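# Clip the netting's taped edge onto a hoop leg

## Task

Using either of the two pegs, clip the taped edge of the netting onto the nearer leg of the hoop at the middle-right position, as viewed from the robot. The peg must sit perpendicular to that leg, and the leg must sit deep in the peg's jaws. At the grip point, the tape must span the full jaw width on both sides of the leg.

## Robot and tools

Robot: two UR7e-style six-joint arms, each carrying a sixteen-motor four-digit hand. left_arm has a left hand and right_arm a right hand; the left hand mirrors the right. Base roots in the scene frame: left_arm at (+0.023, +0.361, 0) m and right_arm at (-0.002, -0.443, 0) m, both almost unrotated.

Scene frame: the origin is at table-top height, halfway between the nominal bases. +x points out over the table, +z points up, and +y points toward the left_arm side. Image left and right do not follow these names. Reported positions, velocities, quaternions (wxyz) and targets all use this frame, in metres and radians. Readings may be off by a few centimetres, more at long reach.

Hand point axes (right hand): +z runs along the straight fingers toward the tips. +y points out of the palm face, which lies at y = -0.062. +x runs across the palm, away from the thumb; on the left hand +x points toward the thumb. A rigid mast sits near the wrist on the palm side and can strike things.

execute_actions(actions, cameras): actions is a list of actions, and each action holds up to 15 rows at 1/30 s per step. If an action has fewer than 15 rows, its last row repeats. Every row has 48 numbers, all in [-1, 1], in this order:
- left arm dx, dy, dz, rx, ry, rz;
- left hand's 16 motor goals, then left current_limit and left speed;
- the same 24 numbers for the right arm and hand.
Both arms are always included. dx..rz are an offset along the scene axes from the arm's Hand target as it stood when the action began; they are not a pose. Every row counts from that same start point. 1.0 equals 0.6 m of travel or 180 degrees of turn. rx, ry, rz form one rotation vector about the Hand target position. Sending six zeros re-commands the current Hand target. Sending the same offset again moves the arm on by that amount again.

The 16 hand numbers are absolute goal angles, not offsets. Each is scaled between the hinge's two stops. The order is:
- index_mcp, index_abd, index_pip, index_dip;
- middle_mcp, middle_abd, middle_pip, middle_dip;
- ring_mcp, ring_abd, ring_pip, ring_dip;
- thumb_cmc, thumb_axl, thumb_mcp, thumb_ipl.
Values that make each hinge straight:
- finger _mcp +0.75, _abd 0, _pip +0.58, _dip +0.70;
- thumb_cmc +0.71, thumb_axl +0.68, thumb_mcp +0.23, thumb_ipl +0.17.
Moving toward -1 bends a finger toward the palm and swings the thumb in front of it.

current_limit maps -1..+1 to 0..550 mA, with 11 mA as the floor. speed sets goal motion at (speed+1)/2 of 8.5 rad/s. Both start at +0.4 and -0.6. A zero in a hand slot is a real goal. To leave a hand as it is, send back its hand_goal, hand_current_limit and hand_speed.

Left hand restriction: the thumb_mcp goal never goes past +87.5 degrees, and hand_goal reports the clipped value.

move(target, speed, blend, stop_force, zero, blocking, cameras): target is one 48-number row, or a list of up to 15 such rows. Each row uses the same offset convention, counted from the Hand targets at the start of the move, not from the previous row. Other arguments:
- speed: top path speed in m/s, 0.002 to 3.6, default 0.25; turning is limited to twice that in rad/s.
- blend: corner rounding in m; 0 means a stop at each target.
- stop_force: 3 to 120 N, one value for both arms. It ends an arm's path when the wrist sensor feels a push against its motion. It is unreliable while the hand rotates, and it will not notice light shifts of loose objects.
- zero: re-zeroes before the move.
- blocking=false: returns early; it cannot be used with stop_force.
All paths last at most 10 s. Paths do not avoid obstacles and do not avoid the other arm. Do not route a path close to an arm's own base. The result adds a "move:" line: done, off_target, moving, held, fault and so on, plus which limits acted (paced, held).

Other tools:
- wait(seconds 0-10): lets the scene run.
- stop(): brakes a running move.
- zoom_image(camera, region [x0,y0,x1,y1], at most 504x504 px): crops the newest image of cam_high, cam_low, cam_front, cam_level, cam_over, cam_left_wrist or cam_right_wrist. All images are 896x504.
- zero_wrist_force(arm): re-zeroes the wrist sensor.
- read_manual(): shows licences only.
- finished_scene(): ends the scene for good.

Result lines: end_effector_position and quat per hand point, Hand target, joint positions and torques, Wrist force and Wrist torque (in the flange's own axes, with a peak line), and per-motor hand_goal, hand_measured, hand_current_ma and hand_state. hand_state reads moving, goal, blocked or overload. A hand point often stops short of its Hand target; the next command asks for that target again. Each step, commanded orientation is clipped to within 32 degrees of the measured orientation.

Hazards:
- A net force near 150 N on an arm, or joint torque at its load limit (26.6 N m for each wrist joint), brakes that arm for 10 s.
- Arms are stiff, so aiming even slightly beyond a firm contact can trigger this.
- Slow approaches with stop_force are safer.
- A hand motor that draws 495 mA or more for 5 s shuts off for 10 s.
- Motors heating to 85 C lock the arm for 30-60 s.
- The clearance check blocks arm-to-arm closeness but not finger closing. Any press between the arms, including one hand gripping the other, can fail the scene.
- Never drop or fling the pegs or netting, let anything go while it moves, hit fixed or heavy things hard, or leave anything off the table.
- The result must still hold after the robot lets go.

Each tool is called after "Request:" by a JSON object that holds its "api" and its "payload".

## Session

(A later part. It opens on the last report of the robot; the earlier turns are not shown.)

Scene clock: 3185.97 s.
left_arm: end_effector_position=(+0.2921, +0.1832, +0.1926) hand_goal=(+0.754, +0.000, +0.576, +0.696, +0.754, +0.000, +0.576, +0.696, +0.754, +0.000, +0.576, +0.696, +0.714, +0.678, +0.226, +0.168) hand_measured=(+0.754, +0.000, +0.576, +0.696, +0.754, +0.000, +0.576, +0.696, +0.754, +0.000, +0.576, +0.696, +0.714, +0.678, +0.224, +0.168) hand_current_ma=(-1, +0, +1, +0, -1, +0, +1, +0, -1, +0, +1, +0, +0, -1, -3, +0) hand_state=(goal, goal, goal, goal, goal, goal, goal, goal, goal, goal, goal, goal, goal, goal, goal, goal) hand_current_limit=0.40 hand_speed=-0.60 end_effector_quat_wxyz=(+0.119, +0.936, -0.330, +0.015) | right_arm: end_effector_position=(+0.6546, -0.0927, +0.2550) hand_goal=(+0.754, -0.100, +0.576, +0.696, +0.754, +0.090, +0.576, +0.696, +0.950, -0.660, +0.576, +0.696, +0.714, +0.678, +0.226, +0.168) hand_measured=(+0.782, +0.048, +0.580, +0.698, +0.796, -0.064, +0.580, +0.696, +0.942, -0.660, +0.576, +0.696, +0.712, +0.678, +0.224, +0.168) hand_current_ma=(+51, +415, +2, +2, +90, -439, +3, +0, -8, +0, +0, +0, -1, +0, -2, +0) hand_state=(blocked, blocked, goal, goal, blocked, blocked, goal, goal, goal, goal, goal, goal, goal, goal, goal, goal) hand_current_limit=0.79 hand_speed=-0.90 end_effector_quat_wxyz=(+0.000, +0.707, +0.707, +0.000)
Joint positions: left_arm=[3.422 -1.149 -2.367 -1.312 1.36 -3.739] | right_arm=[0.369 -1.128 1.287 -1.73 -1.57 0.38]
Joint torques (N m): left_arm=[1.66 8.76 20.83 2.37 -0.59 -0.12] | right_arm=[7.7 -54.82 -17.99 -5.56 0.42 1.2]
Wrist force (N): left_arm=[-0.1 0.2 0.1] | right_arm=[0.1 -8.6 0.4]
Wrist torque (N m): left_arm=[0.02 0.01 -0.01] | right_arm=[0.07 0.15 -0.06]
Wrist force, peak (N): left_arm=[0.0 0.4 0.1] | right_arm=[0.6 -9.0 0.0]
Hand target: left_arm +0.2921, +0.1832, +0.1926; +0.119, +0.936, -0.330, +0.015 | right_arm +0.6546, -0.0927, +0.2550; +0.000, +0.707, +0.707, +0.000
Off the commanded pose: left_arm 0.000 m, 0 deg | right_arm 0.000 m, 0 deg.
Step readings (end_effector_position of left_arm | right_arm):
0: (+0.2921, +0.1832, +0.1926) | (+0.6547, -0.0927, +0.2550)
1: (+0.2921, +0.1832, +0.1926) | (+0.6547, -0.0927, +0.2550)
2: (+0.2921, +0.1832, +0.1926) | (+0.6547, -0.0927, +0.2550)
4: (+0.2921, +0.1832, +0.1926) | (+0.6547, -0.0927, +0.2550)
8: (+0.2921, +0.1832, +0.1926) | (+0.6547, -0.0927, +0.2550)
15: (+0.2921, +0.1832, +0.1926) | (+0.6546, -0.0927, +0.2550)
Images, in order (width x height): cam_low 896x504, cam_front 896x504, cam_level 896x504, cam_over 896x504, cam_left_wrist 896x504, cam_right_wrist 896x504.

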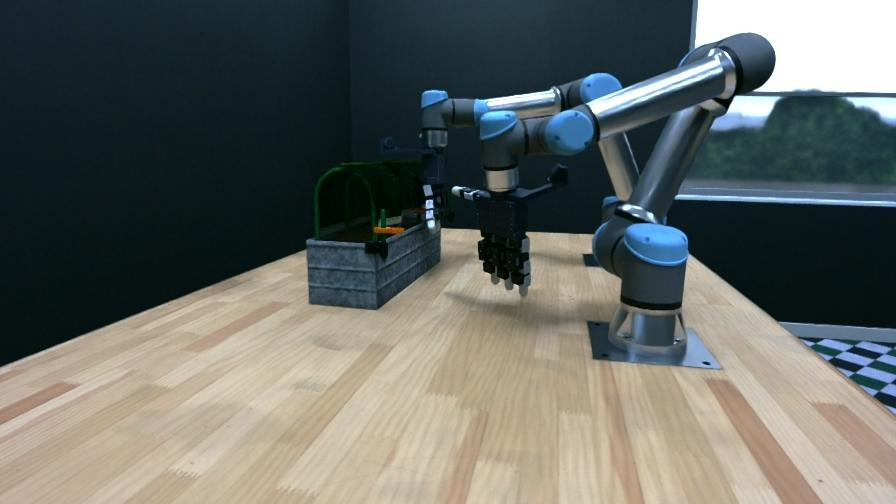

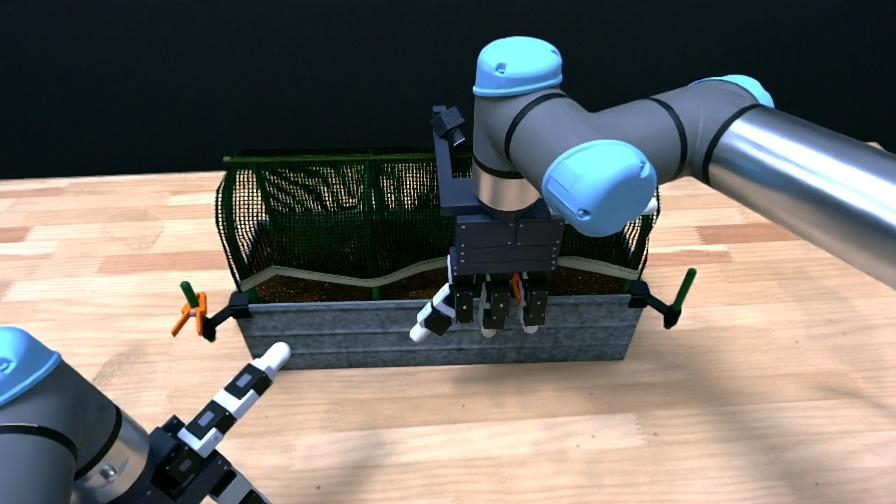

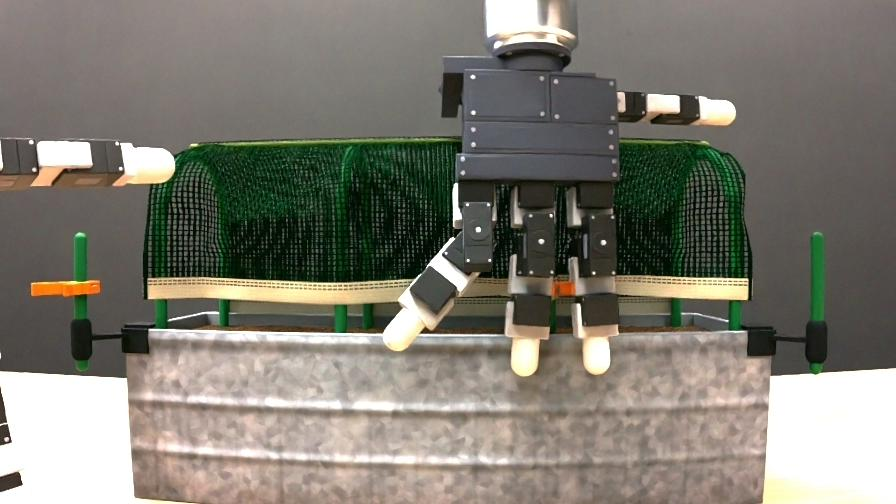

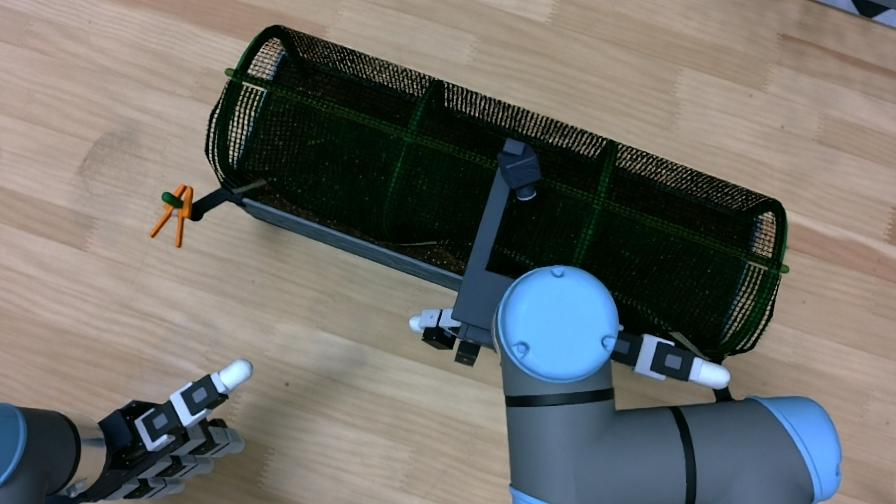

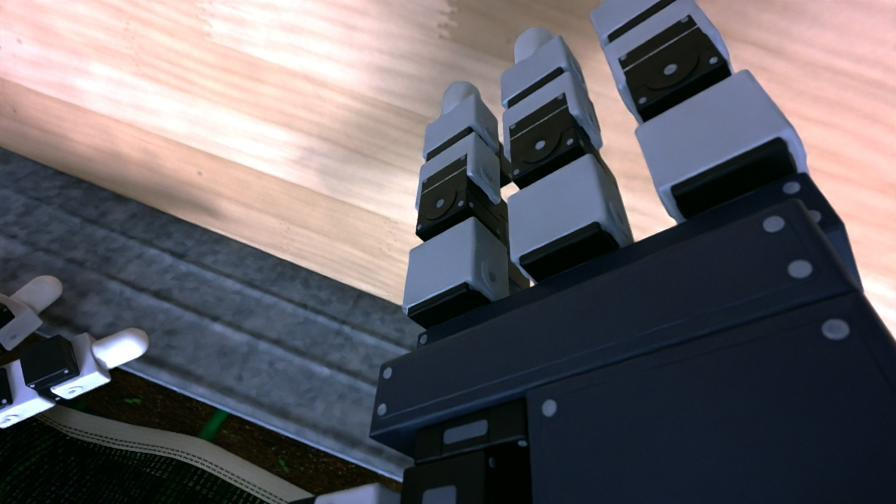

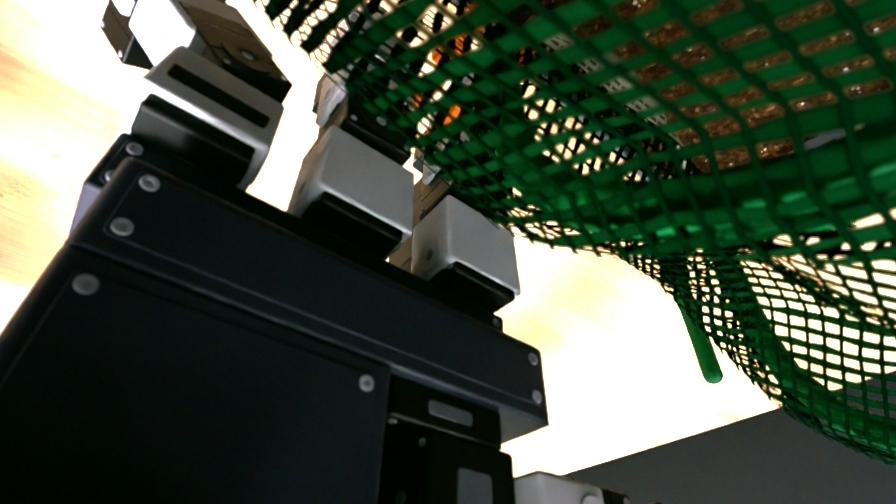

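Request:
{"api": "zoom_image", "payload": {"camera": "cam_low", "region": [400, 200, 428, 224]}}

Request:
{"api": "zoom_image", "payload": {"camera": "cam_left_wrist", "region": [0, 380, 320, 504]}}

Request:
{"api": "zoom_image", "payload": {"camera": "cam_front", "region": [480, 250, 580, 310]}}

Request:
{"api": "zoom_image", "payload": {"camera": "cam_level", "region": [320, 240, 560, 345]}}

Scaled by 18.000.

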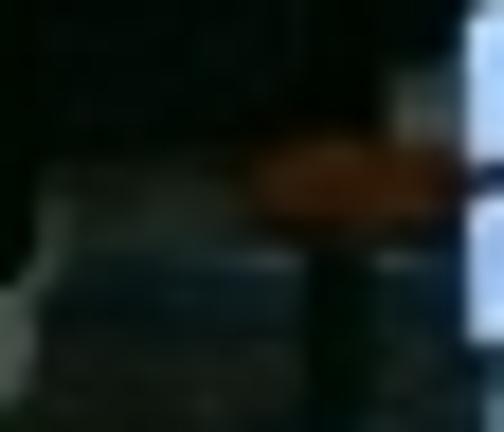

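Scaled by 1.575.

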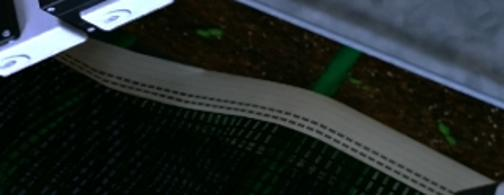

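Scaled by 5.040.

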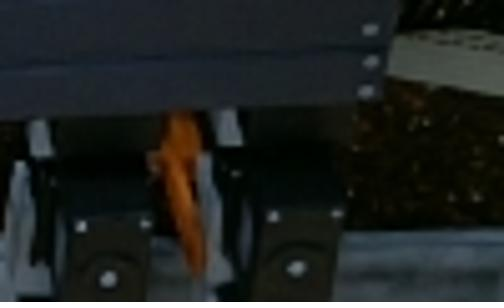

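Scaled by 2.100.

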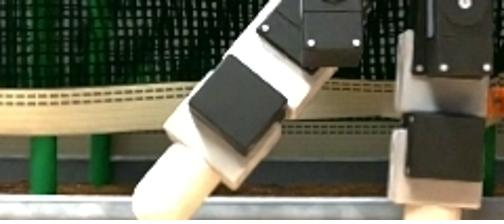

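Request:
{"api": "move", "payload": {"target": [[0,0,0,0,0,0,0.754,0,0.576,0.696,0.754,0,0.576,0.696,0.754,0,0.576,0.696,0.714,0.678,0.226,0.168,0.4,-0.6,-0.0083,0,0,0,0,0,0.754,-0.10,0.576,0.696,0.754,0.09,0.576,0.696,0.95,-0.66,0.576,0.696,0.714,0.678,0.226,0.168,0.785,-0.9],[0,0,0,0,0,0,0.754,0,0.576,0.696,0.754,0,0.576,0.696,0.754,0,0.576,0.696,0.714,0.678,0.226,0.168,0.4,-0.6,-0.0083,0,-0.0033,0,0,0,0.754,-0.10,0.576,0.696,0.754,0.09,0.576,0.696,0.95,-0.66,0.576,0.696,0.714,0.678,0.226,0.168,0.785,-0.9],[0,0,0,0,0,0,0.754,0,0.576,0.696,0.754,0,0.576,0.696,0.754,0,0.576,0.696,0.714,0.678,0.226,0.168,0.4,-0.6,0,0,-0.0033,0,0,0,0.754,-0.10,0.576,0.696,0.754,0.09,0.576,0.696,0.95,-0.66,0.576,0.696,0.714,0.678,0.226,0.168,0.785,-0.9]], "speed": 0.012, "cameras": ["cam_low", "cam_level", "cam_right_wrist"]}}

Request:
{"api": "zoom_image", "payload": {"camera": "cam_low", "region": [400, 200, 428, 224]}}

Request:
{"api": "zoom_image", "payload": {"camera": "cam_level", "region": [540, 262, 600, 312]}}

Scene clock: 3261.00 s.
left_arm: end_effector_position=(+0.2921, +0.1832, +0.1926) hand_goal=(+0.754, +0.000, +0.576, +0.696, +0.754, +0.000, +0.576, +0.696, +0.754, +0.000, +0.576, +0.696, +0.714, +0.678, +0.226, +0.168) hand_measured=(+0.754, +0.000, +0.576, +0.696, +0.754, +0.000, +0.576, +0.696, +0.754, +0.000, +0.576, +0.696, +0.714, +0.678, +0.224, +0.168) hand_current_ma=(-1, +0, +1, +0, -1, +0, +1, +0, -1, +0, +1, +0, +0, -1, -3, +0) hand_state=(goal, goal, goal, goal, goal, goal, goal, goal, goal, goal, goal, goal, goal, goal, goal, goal) hand_current_limit=0.40 hand_speed=-0.60 end_effector_quat_wxyz=(+0.119, +0.936, -0.330, +0.015) | right_arm: end_effector_position=(+0.6547, -0.0927, +0.2530) hand_goal=(+0.754, -0.100, +0.576, +0.696, +0.754, +0.090, +0.576, +0.696, +0.950, -0.660, +0.576, +0.696, +0.714, +0.678, +0.226, +0.168) hand_measured=(+0.782, +0.048, +0.578, +0.698, +0.796, -0.064, +0.580, +0.696, +0.942, -0.660, +0.576, +0.696, +0.712, +0.678, +0.224, +0.168) hand_current_ma=(+49, +415, +2, +2, +88, -438, +2, +0, -8, +0, +0, +0, -1, +0, -2, +0) hand_state=(blocked, blocked, goal, goal, blocked, blocked, goal, goal, goal, goal, goal, goal, goal, goal, goal, goal) hand_current_limit=0.79 hand_speed=-0.90 end_effector_quat_wxyz=(+0.000, +0.707, +0.707, +0.000)
Joint positions: left_arm=[3.422 -1.149 -2.367 -1.312 1.36 -3.739] | right_arm=[0.368 -1.127 1.29 -1.734 -1.57 0.38]
Joint torques (N m): left_arm=[1.74 7.95 21.01 2.34 -0.6 -0.26] | right_arm=[-7.99 -52.12 -21.93 -3.14 0.9 -1.06]
Wrist force (N): left_arm=[-0.2 0.1 0.1] | right_arm=[0.4 -9.0 0.1]
Wrist torque (N m): left_arm=[0.00 0.03 -0.02] | right_arm=[0.09 0.12 -0.04]
Wrist force, peak (N): left_arm=[-0.2 0.3 0.3] | right_arm=[0.3 -9.1 0.1]
Hand target: left_arm +0.2921, +0.1832, +0.1926; +0.119, +0.936, -0.330, +0.015 | right_arm +0.6546, -0.0927, +0.2530; +0.000, +0.707, +0.707, +0.000
Off the commanded pose: left_arm 0.000 m, 0 deg | right_arm 0.000 m, 0 deg.
move: done
Images, in order (width x height): cam_low 896x504, cam_level 896x504, cam_right_wrist 896x504.

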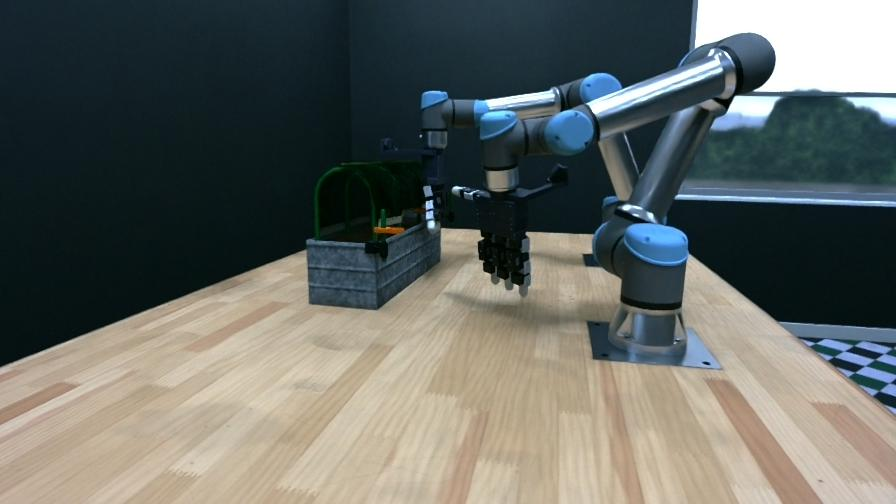

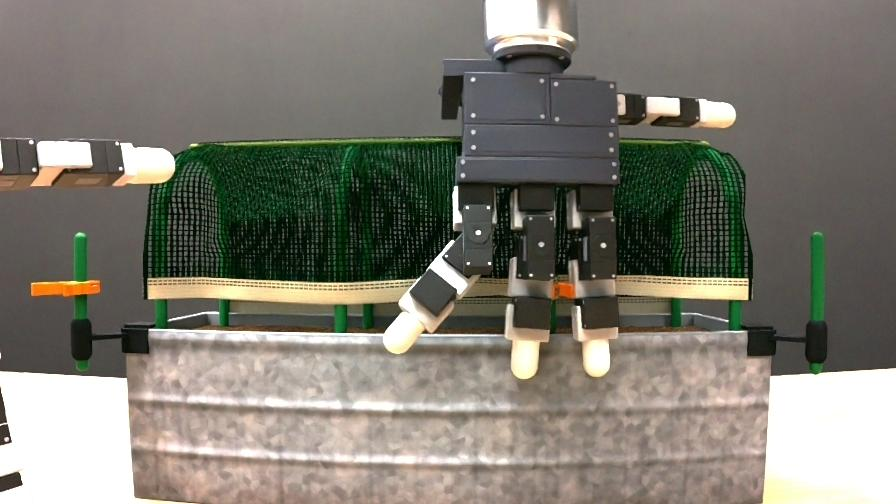

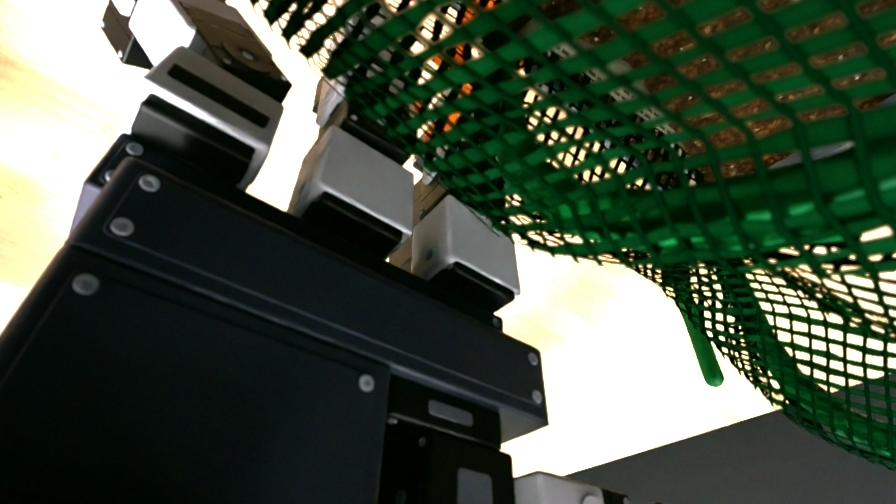

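Scaled by 18.000.

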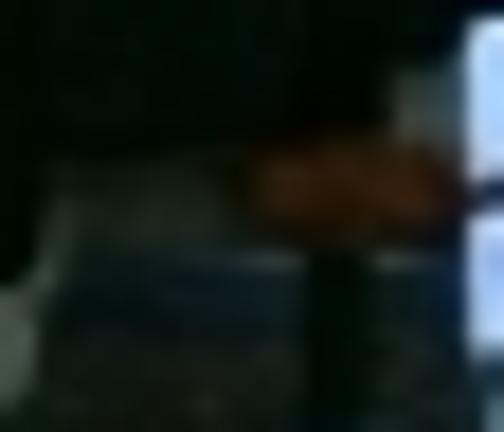

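Scaled by 8.400.

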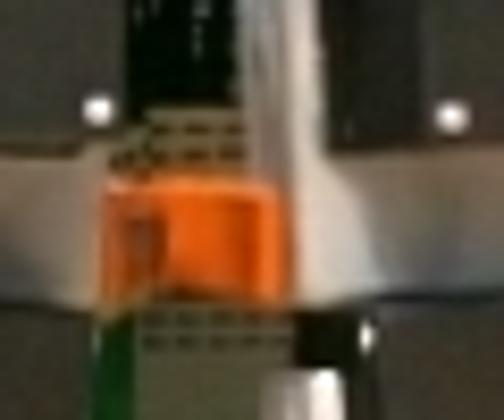

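Request:
{"api": "move", "payload": {"target": [0,0,0,0,0,0,0.754,0,0.576,0.696,0.754,0,0.576,0.696,0.754,0,0.576,0.696,0.714,0.678,0.226,0.168,0.4,-0.6,-0.0035,0,-0.0005,0,0,0,0.754,-0.10,0.576,0.696,0.754,0.09,0.576,0.696,0.95,-0.66,0.576,0.696,0.714,0.678,0.226,0.168,0.785,-0.9], "speed": 0.01, "cameras": ["cam_level", "cam_low"]}}

Request:
{"api": "zoom_image", "payload": {"camera": "cam_level", "region": [540, 262, 600, 312]}}

Request:
{"api": "zoom_image", "payload": {"camera": "cam_low", "region": [400, 200, 428, 224]}}

Scene clock: 3292.20 s.
left_arm: end_effector_position=(+0.2921, +0.1832, +0.1926) hand_goal=(+0.754, +0.000, +0.576, +0.696, +0.754, +0.000, +0.576, +0.696, +0.754, +0.000, +0.576, +0.696, +0.714, +0.678, +0.226, +0.168) hand_measured=(+0.754, +0.000, +0.576, +0.696, +0.754, +0.000, +0.576, +0.696, +0.754, +0.000, +0.576, +0.696, +0.714, +0.678, +0.224, +0.168) hand_current_ma=(-1, +0, +1, +0, -1, +0, +1, +0, -1, +0, +1, +0, +0, -1, -3, +0) hand_state=(goal, goal, goal, goal, goal, goal, goal, goal, goal, goal, goal, goal, goal, goal, goal, goal) hand_current_limit=0.40 hand_speed=-0.60 end_effector_quat_wxyz=(+0.119, +0.936, -0.330, +0.015) | right_arm: end_effector_position=(+0.6525, -0.0927, +0.2527) hand_goal=(+0.754, -0.100, +0.576, +0.696, +0.754, +0.090, +0.576, +0.696, +0.950, -0.660, +0.576, +0.696, +0.714, +0.678, +0.226, +0.168) hand_measured=(+0.774, +0.048, +0.578, +0.698, +0.788, -0.064, +0.580, +0.696, +0.942, -0.660, +0.576, +0.696, +0.712, +0.678, +0.224, +0.168) hand_current_ma=(+32, +415, +2, +2, +67, -437, +2, +0, -8, +0, +0, +0, -1, +0, -2, +0) hand_state=(blocked, blocked, goal, goal, blocked, blocked, goal, goal, goal, goal, goal, goal, goal, goal, goal, goal) hand_current_limit=0.79 hand_speed=-0.90 end_effector_quat_wxyz=(+0.000, +0.707, +0.707, +0.000)
Joint positions: left_arm=[3.422 -1.149 -2.367 -1.312 1.36 -3.739] | right_arm=[0.37 -1.131 1.298 -1.737 -1.57 0.381]
Joint torques (N m): left_arm=[1.29 8.48 20.62 2.23 -0.52 -0.16] | right_arm=[8.08 -48.68 -23.17 -4.56 -0.36 1.32]
Wrist force (N): left_arm=[0.0 0.3 0.3] | right_arm=[-0.2 -4.3 0.6]
Wrist torque (N m): left_arm=[0.02 0.00 0.00] | right_arm=[-0.08 0.15 -0.15]
Wrist force, peak (N): left_arm=[-0.2 0.3 0.4] | right_arm=[0.3 -9.1 -0.2]
Hand target: left_arm +0.2921, +0.1832, +0.1926; +0.119, +0.936, -0.330, +0.015 | right_arm +0.6525, -0.0927, +0.2527; +0.000, +0.707, +0.707, +0.000
Off the commanded pose: left_arm 0.000 m, 0 deg | right_arm 0.000 m, 0 deg.
move: done
Images, in order (width x height): cam_low 896x504, cam_level 896x504.

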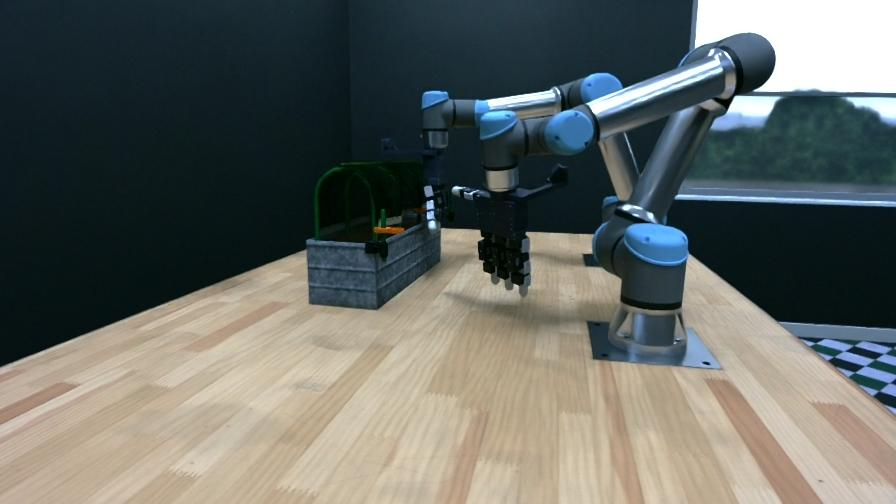

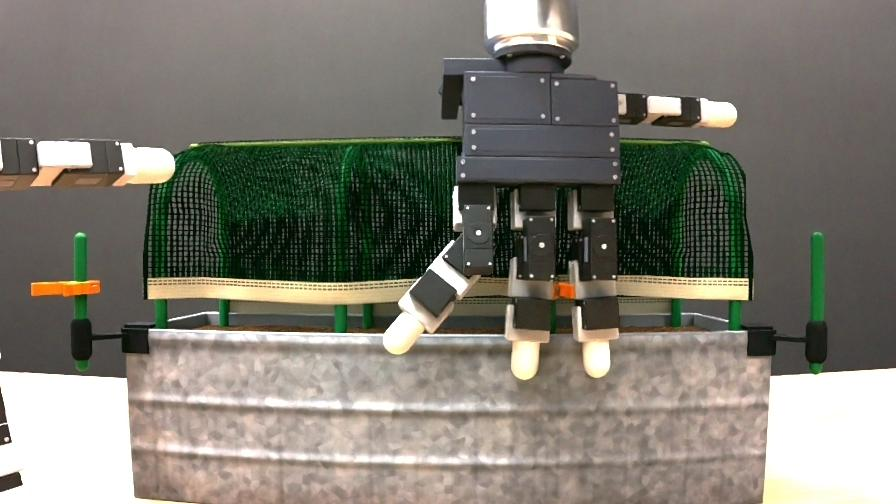

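Scaled by 8.400.

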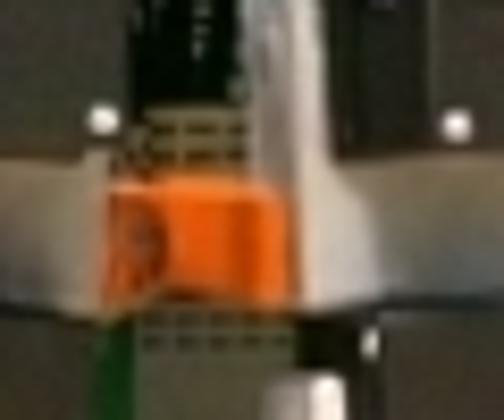

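Scaled by 18.000.

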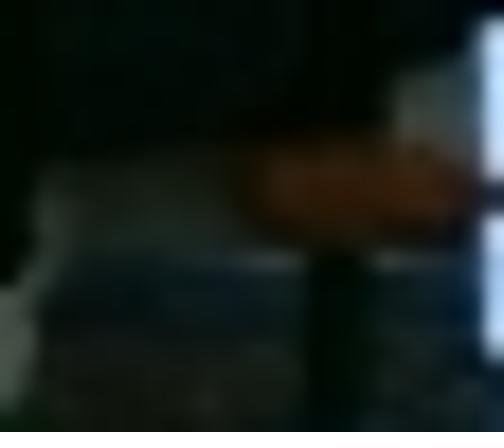

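Request:
{"api": "execute_actions", "payload": {"actions": [[[0,0,0,0,0,0,0.754,0,0.576,0.696,0.754,0,0.576,0.696,0.754,0,0.576,0.696,0.714,0.678,0.226,0.168,0.4,-0.6,-0.0013,0,0,0,0,0,0.754,0.6,0.576,0.696,0.754,-0.6,0.576,0.696,0.95,-0.66,0.576,0.696,0.714,0.678,0.226,0.168,0.785,-0.96]]]}}

Request:
{"api": "wait", "payload": {"seconds": 5, "cameras": ["cam_low", "cam_front", "cam_level", "cam_right_wrist", "cam_over"]}}

Request:
{"api": "zoom_image", "payload": {"camera": "cam_level", "region": [510, 250, 610, 320]}}

Request:
{"api": "zoom_image", "payload": {"camera": "cam_low", "region": [400, 200, 428, 224]}}

Scene clock: 3314.67 s.
left_arm: end_effector_position=(+0.2921, +0.1832, +0.1926) hand_goal=(+0.754, +0.000, +0.576, +0.696, +0.754, +0.000, +0.576, +0.696, +0.754, +0.000, +0.576, +0.696, +0.714, +0.678, +0.226, +0.168) hand_measured=(+0.754, +0.000, +0.576, +0.696, +0.754, +0.000, +0.576, +0.696, +0.754, +0.000, +0.576, +0.696, +0.714, +0.678, +0.224, +0.168) hand_current_ma=(-1, +0, +1, +0, -1, +0, +1, +0, -1, +0, +1, +0, +0, -1, -3, +0) hand_state=(goal, goal, goal, goal, goal, goal, goal, goal, goal, goal, goal, goal, goal, goal, goal, goal) hand_current_limit=0.40 hand_speed=-0.60 end_effector_quat_wxyz=(+0.119, +0.936, -0.330, +0.015) | right_arm: end_effector_position=(+0.6518, -0.0927, +0.2527) hand_goal=(+0.754, +0.600, +0.576, +0.696, +0.754, -0.600, +0.576, +0.696, +0.950, -0.660, +0.576, +0.696, +0.714, +0.678, +0.226, +0.168) hand_measured=(+0.756, +0.448, +0.578, +0.698, +0.756, -0.458, +0.578, +0.696, +0.942, -0.660, +0.576, +0.696, +0.712, +0.678, +0.224, +0.168) hand_current_ma=(+1, -8, +2, +2, +1, +9, +1, +0, -8, +0, +0, +0, -1, +0, -2, +0) hand_state=(goal, moving, goal, goal, goal, moving, goal, goal, goal, goal, goal, goal, goal, goal, goal, goal) hand_current_limit=0.79 hand_speed=-0.96 end_effector_quat_wxyz=(+0.000, +0.707, +0.707, +0.000)
Joint positions: left_arm=[3.422 -1.149 -2.367 -1.312 1.36 -3.739] | right_arm=[0.37 -1.133 1.3 -1.738 -1.57 0.381]
Joint torques (N m): left_arm=[1.37 8.42 20.52 2.32 -0.65 -0.22] | right_arm=[8.55 -52.75 -32.58 -1.68 -0.34 1.38]
Wrist force (N): left_arm=[-0.1 0.3 0.2] | right_arm=[0.0 -1.3 1.0]
Wrist torque (N m): left_arm=[0.02 0.02 -0.01] | right_arm=[-0.14 0.09 -0.16]
Wrist force, peak (N): left_arm=[-0.2 0.5 0.3] | right_arm=[-0.3 -4.7 0.9]
Hand target: left_arm +0.2921, +0.1832, +0.1926; +0.119, +0.936, -0.330, +0.015 | right_arm +0.6518, -0.0927, +0.2527; +0.000, +0.707, +0.707, +0.000
Off the commanded pose: left_arm 0.000 m, 0 deg | right_arm 0.000 m, 0 deg.
not at rest: the robot was still moving 3 seconds after this call's last action.
Step readings (end_effector_position of left_arm | right_arm):
0: (+0.2921, +0.1832, +0.1926) | (+0.6525, -0.0927, +0.2527)
1: (+0.2921, +0.1832, +0.1926) | (+0.6525, -0.0927, +0.2527)
2: (+0.2921, +0.1832, +0.1926) | (+0.6524, -0.0927, +0.2527)
4: (+0.2921, +0.1832, +0.1926) | (+0.6520, -0.0928, +0.2526)
8: (+0.2921, +0.1832, +0.1926) | (+0.6518, -0.0928, +0.2527)
15: (+0.2921, +0.1832, +0.1926) | (+0.6518, -0.0927, +0.2527)

Scene clock: 3319.67 s.
left_arm: end_effector_position=(+0.2921, +0.1832, +0.1926) hand_goal=(+0.754, +0.000, +0.576, +0.696, +0.754, +0.000, +0.576, +0.696, +0.754, +0.000, +0.576, +0.696, +0.714, +0.678, +0.226, +0.168) hand_measured=(+0.754, +0.000, +0.576, +0.696, +0.754, +0.000, +0.576, +0.696, +0.754, +0.000, +0.576, +0.696, +0.714, +0.678, +0.224, +0.168) hand_current_ma=(-1, +0, +1, +0, -1, +0, +1, +0, -1, +0, +1, +0, +0, -1, -3, +0) hand_state=(goal, goal, goal, goal, goal, goal, goal, goal, goal, goal, goal, goal, goal, goal, goal, goal) hand_current_limit=0.40 hand_speed=-0.60 end_effector_quat_wxyz=(+0.119, +0.936, -0.330, +0.015) | right_arm: end_effector_position=(+0.6518, -0.0927, +0.2527) hand_goal=(+0.754, +0.600, +0.576, +0.696, +0.754, -0.600, +0.576, +0.696, +0.950, -0.660, +0.576, +0.696, +0.714, +0.678, +0.226, +0.168) hand_measured=(+0.756, +0.592, +0.578, +0.698, +0.756, -0.592, +0.578, +0.696, +0.942, -0.660, +0.576, +0.696, +0.712, +0.678, +0.224, +0.168) hand_current_ma=(+1, -6, +2, +2, +1, +6, +1, +0, -8, +0, +0, +0, -1, +0, -2, +0) hand_state=(goal, goal, goal, goal, goal, goal, goal, goal, goal, goal, goal, goal, goal, goal, goal, goal) hand_current_limit=0.79 hand_speed=-0.96 end_effector_quat_wxyz=(+0.000, +0.707, +0.707, +0.000)
Joint positions: left_arm=[3.422 -1.149 -2.367 -1.312 1.36 -3.739] | right_arm=[0.37 -1.133 1.3 -1.738 -1.57 0.381]
Joint torques (N m): left_arm=[1.67 8.56 20.64 2.27 -0.61 -0.23] | right_arm=[7.37 -53.06 -32.15 -1.59 1.53 1.08]
Wrist force (N): left_arm=[-0.3 0.3 0.3] | right_arm=[-0.2 -1.1 0.5]
Wrist torque (N m): left_arm=[0.01 0.04 -0.03] | right_arm=[-0.06 0.11 -0.18]
Wrist force, peak (N): left_arm=[-0.3 0.3 0.4] | right_arm=[-0.1 -1.6 1.3]
Hand target: left_arm +0.2921, +0.1832, +0.1926; +0.119, +0.936, -0.330, +0.015 | right_arm +0.6518, -0.0927, +0.2527; +0.000, +0.707, +0.707, +0.000
Off the commanded pose: left_arm 0.000 m, 0 deg | right_arm 0.000 m, 0 deg.
wait: 5.00 s; at rest by 1.03 s
Images, in order (width x height): cam_low 896x504, cam_front 896x504, cam_level 896x504, cam_over 896x504, cam_right_wrist 896x504.

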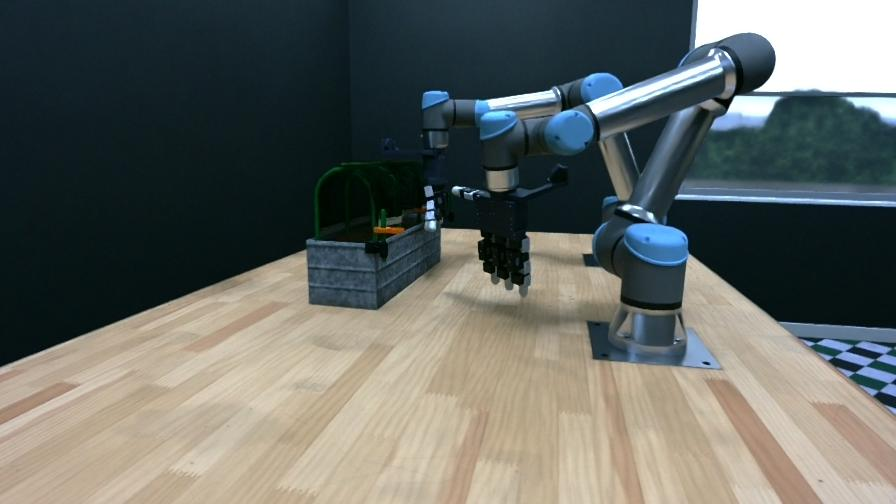

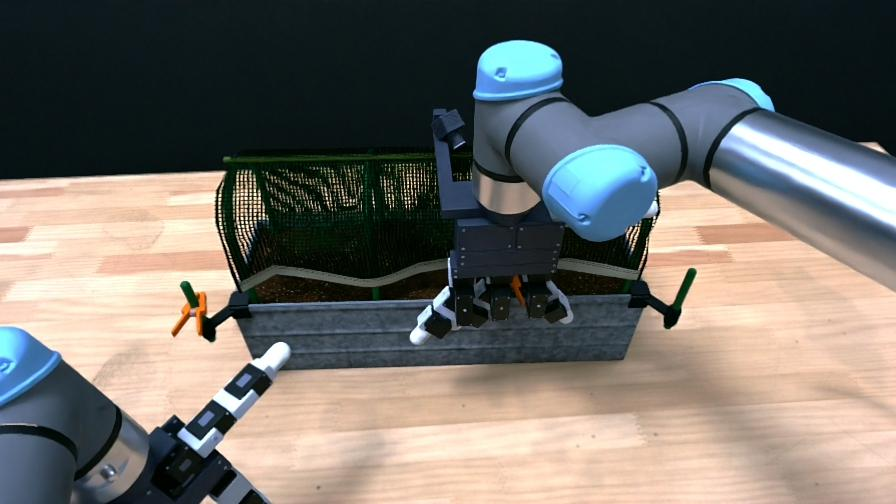

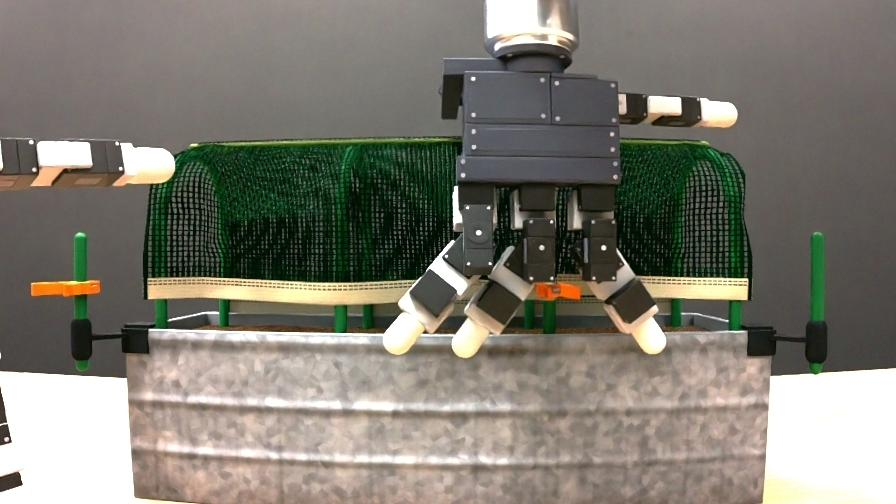

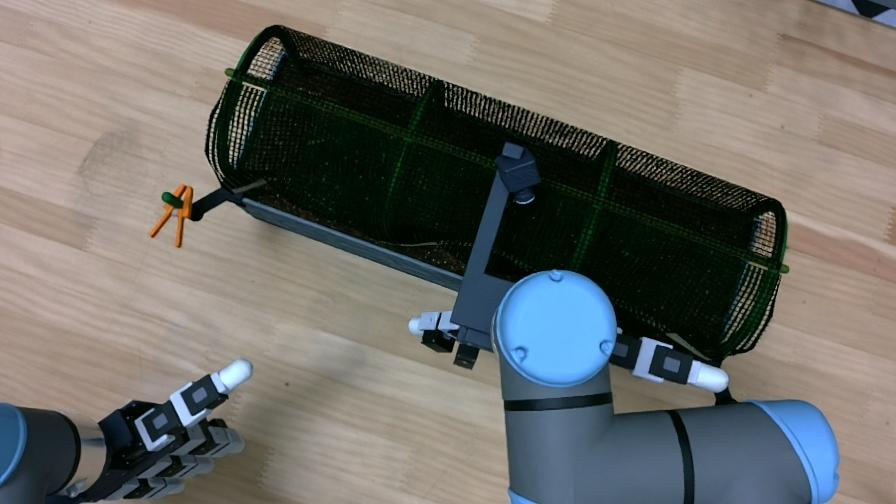

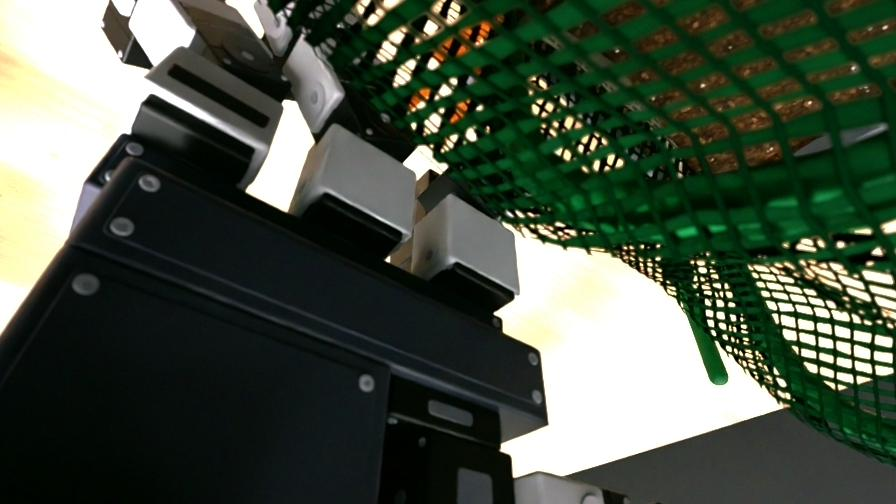

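Scaled by 5.040.

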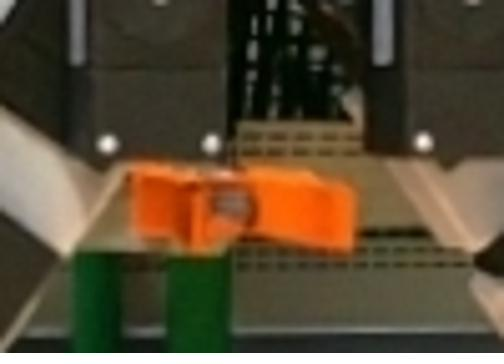

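Scaled by 18.000.

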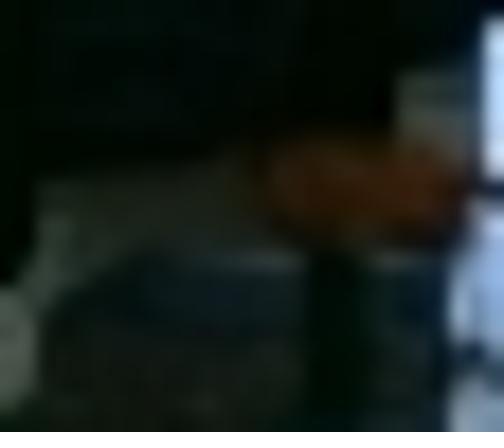

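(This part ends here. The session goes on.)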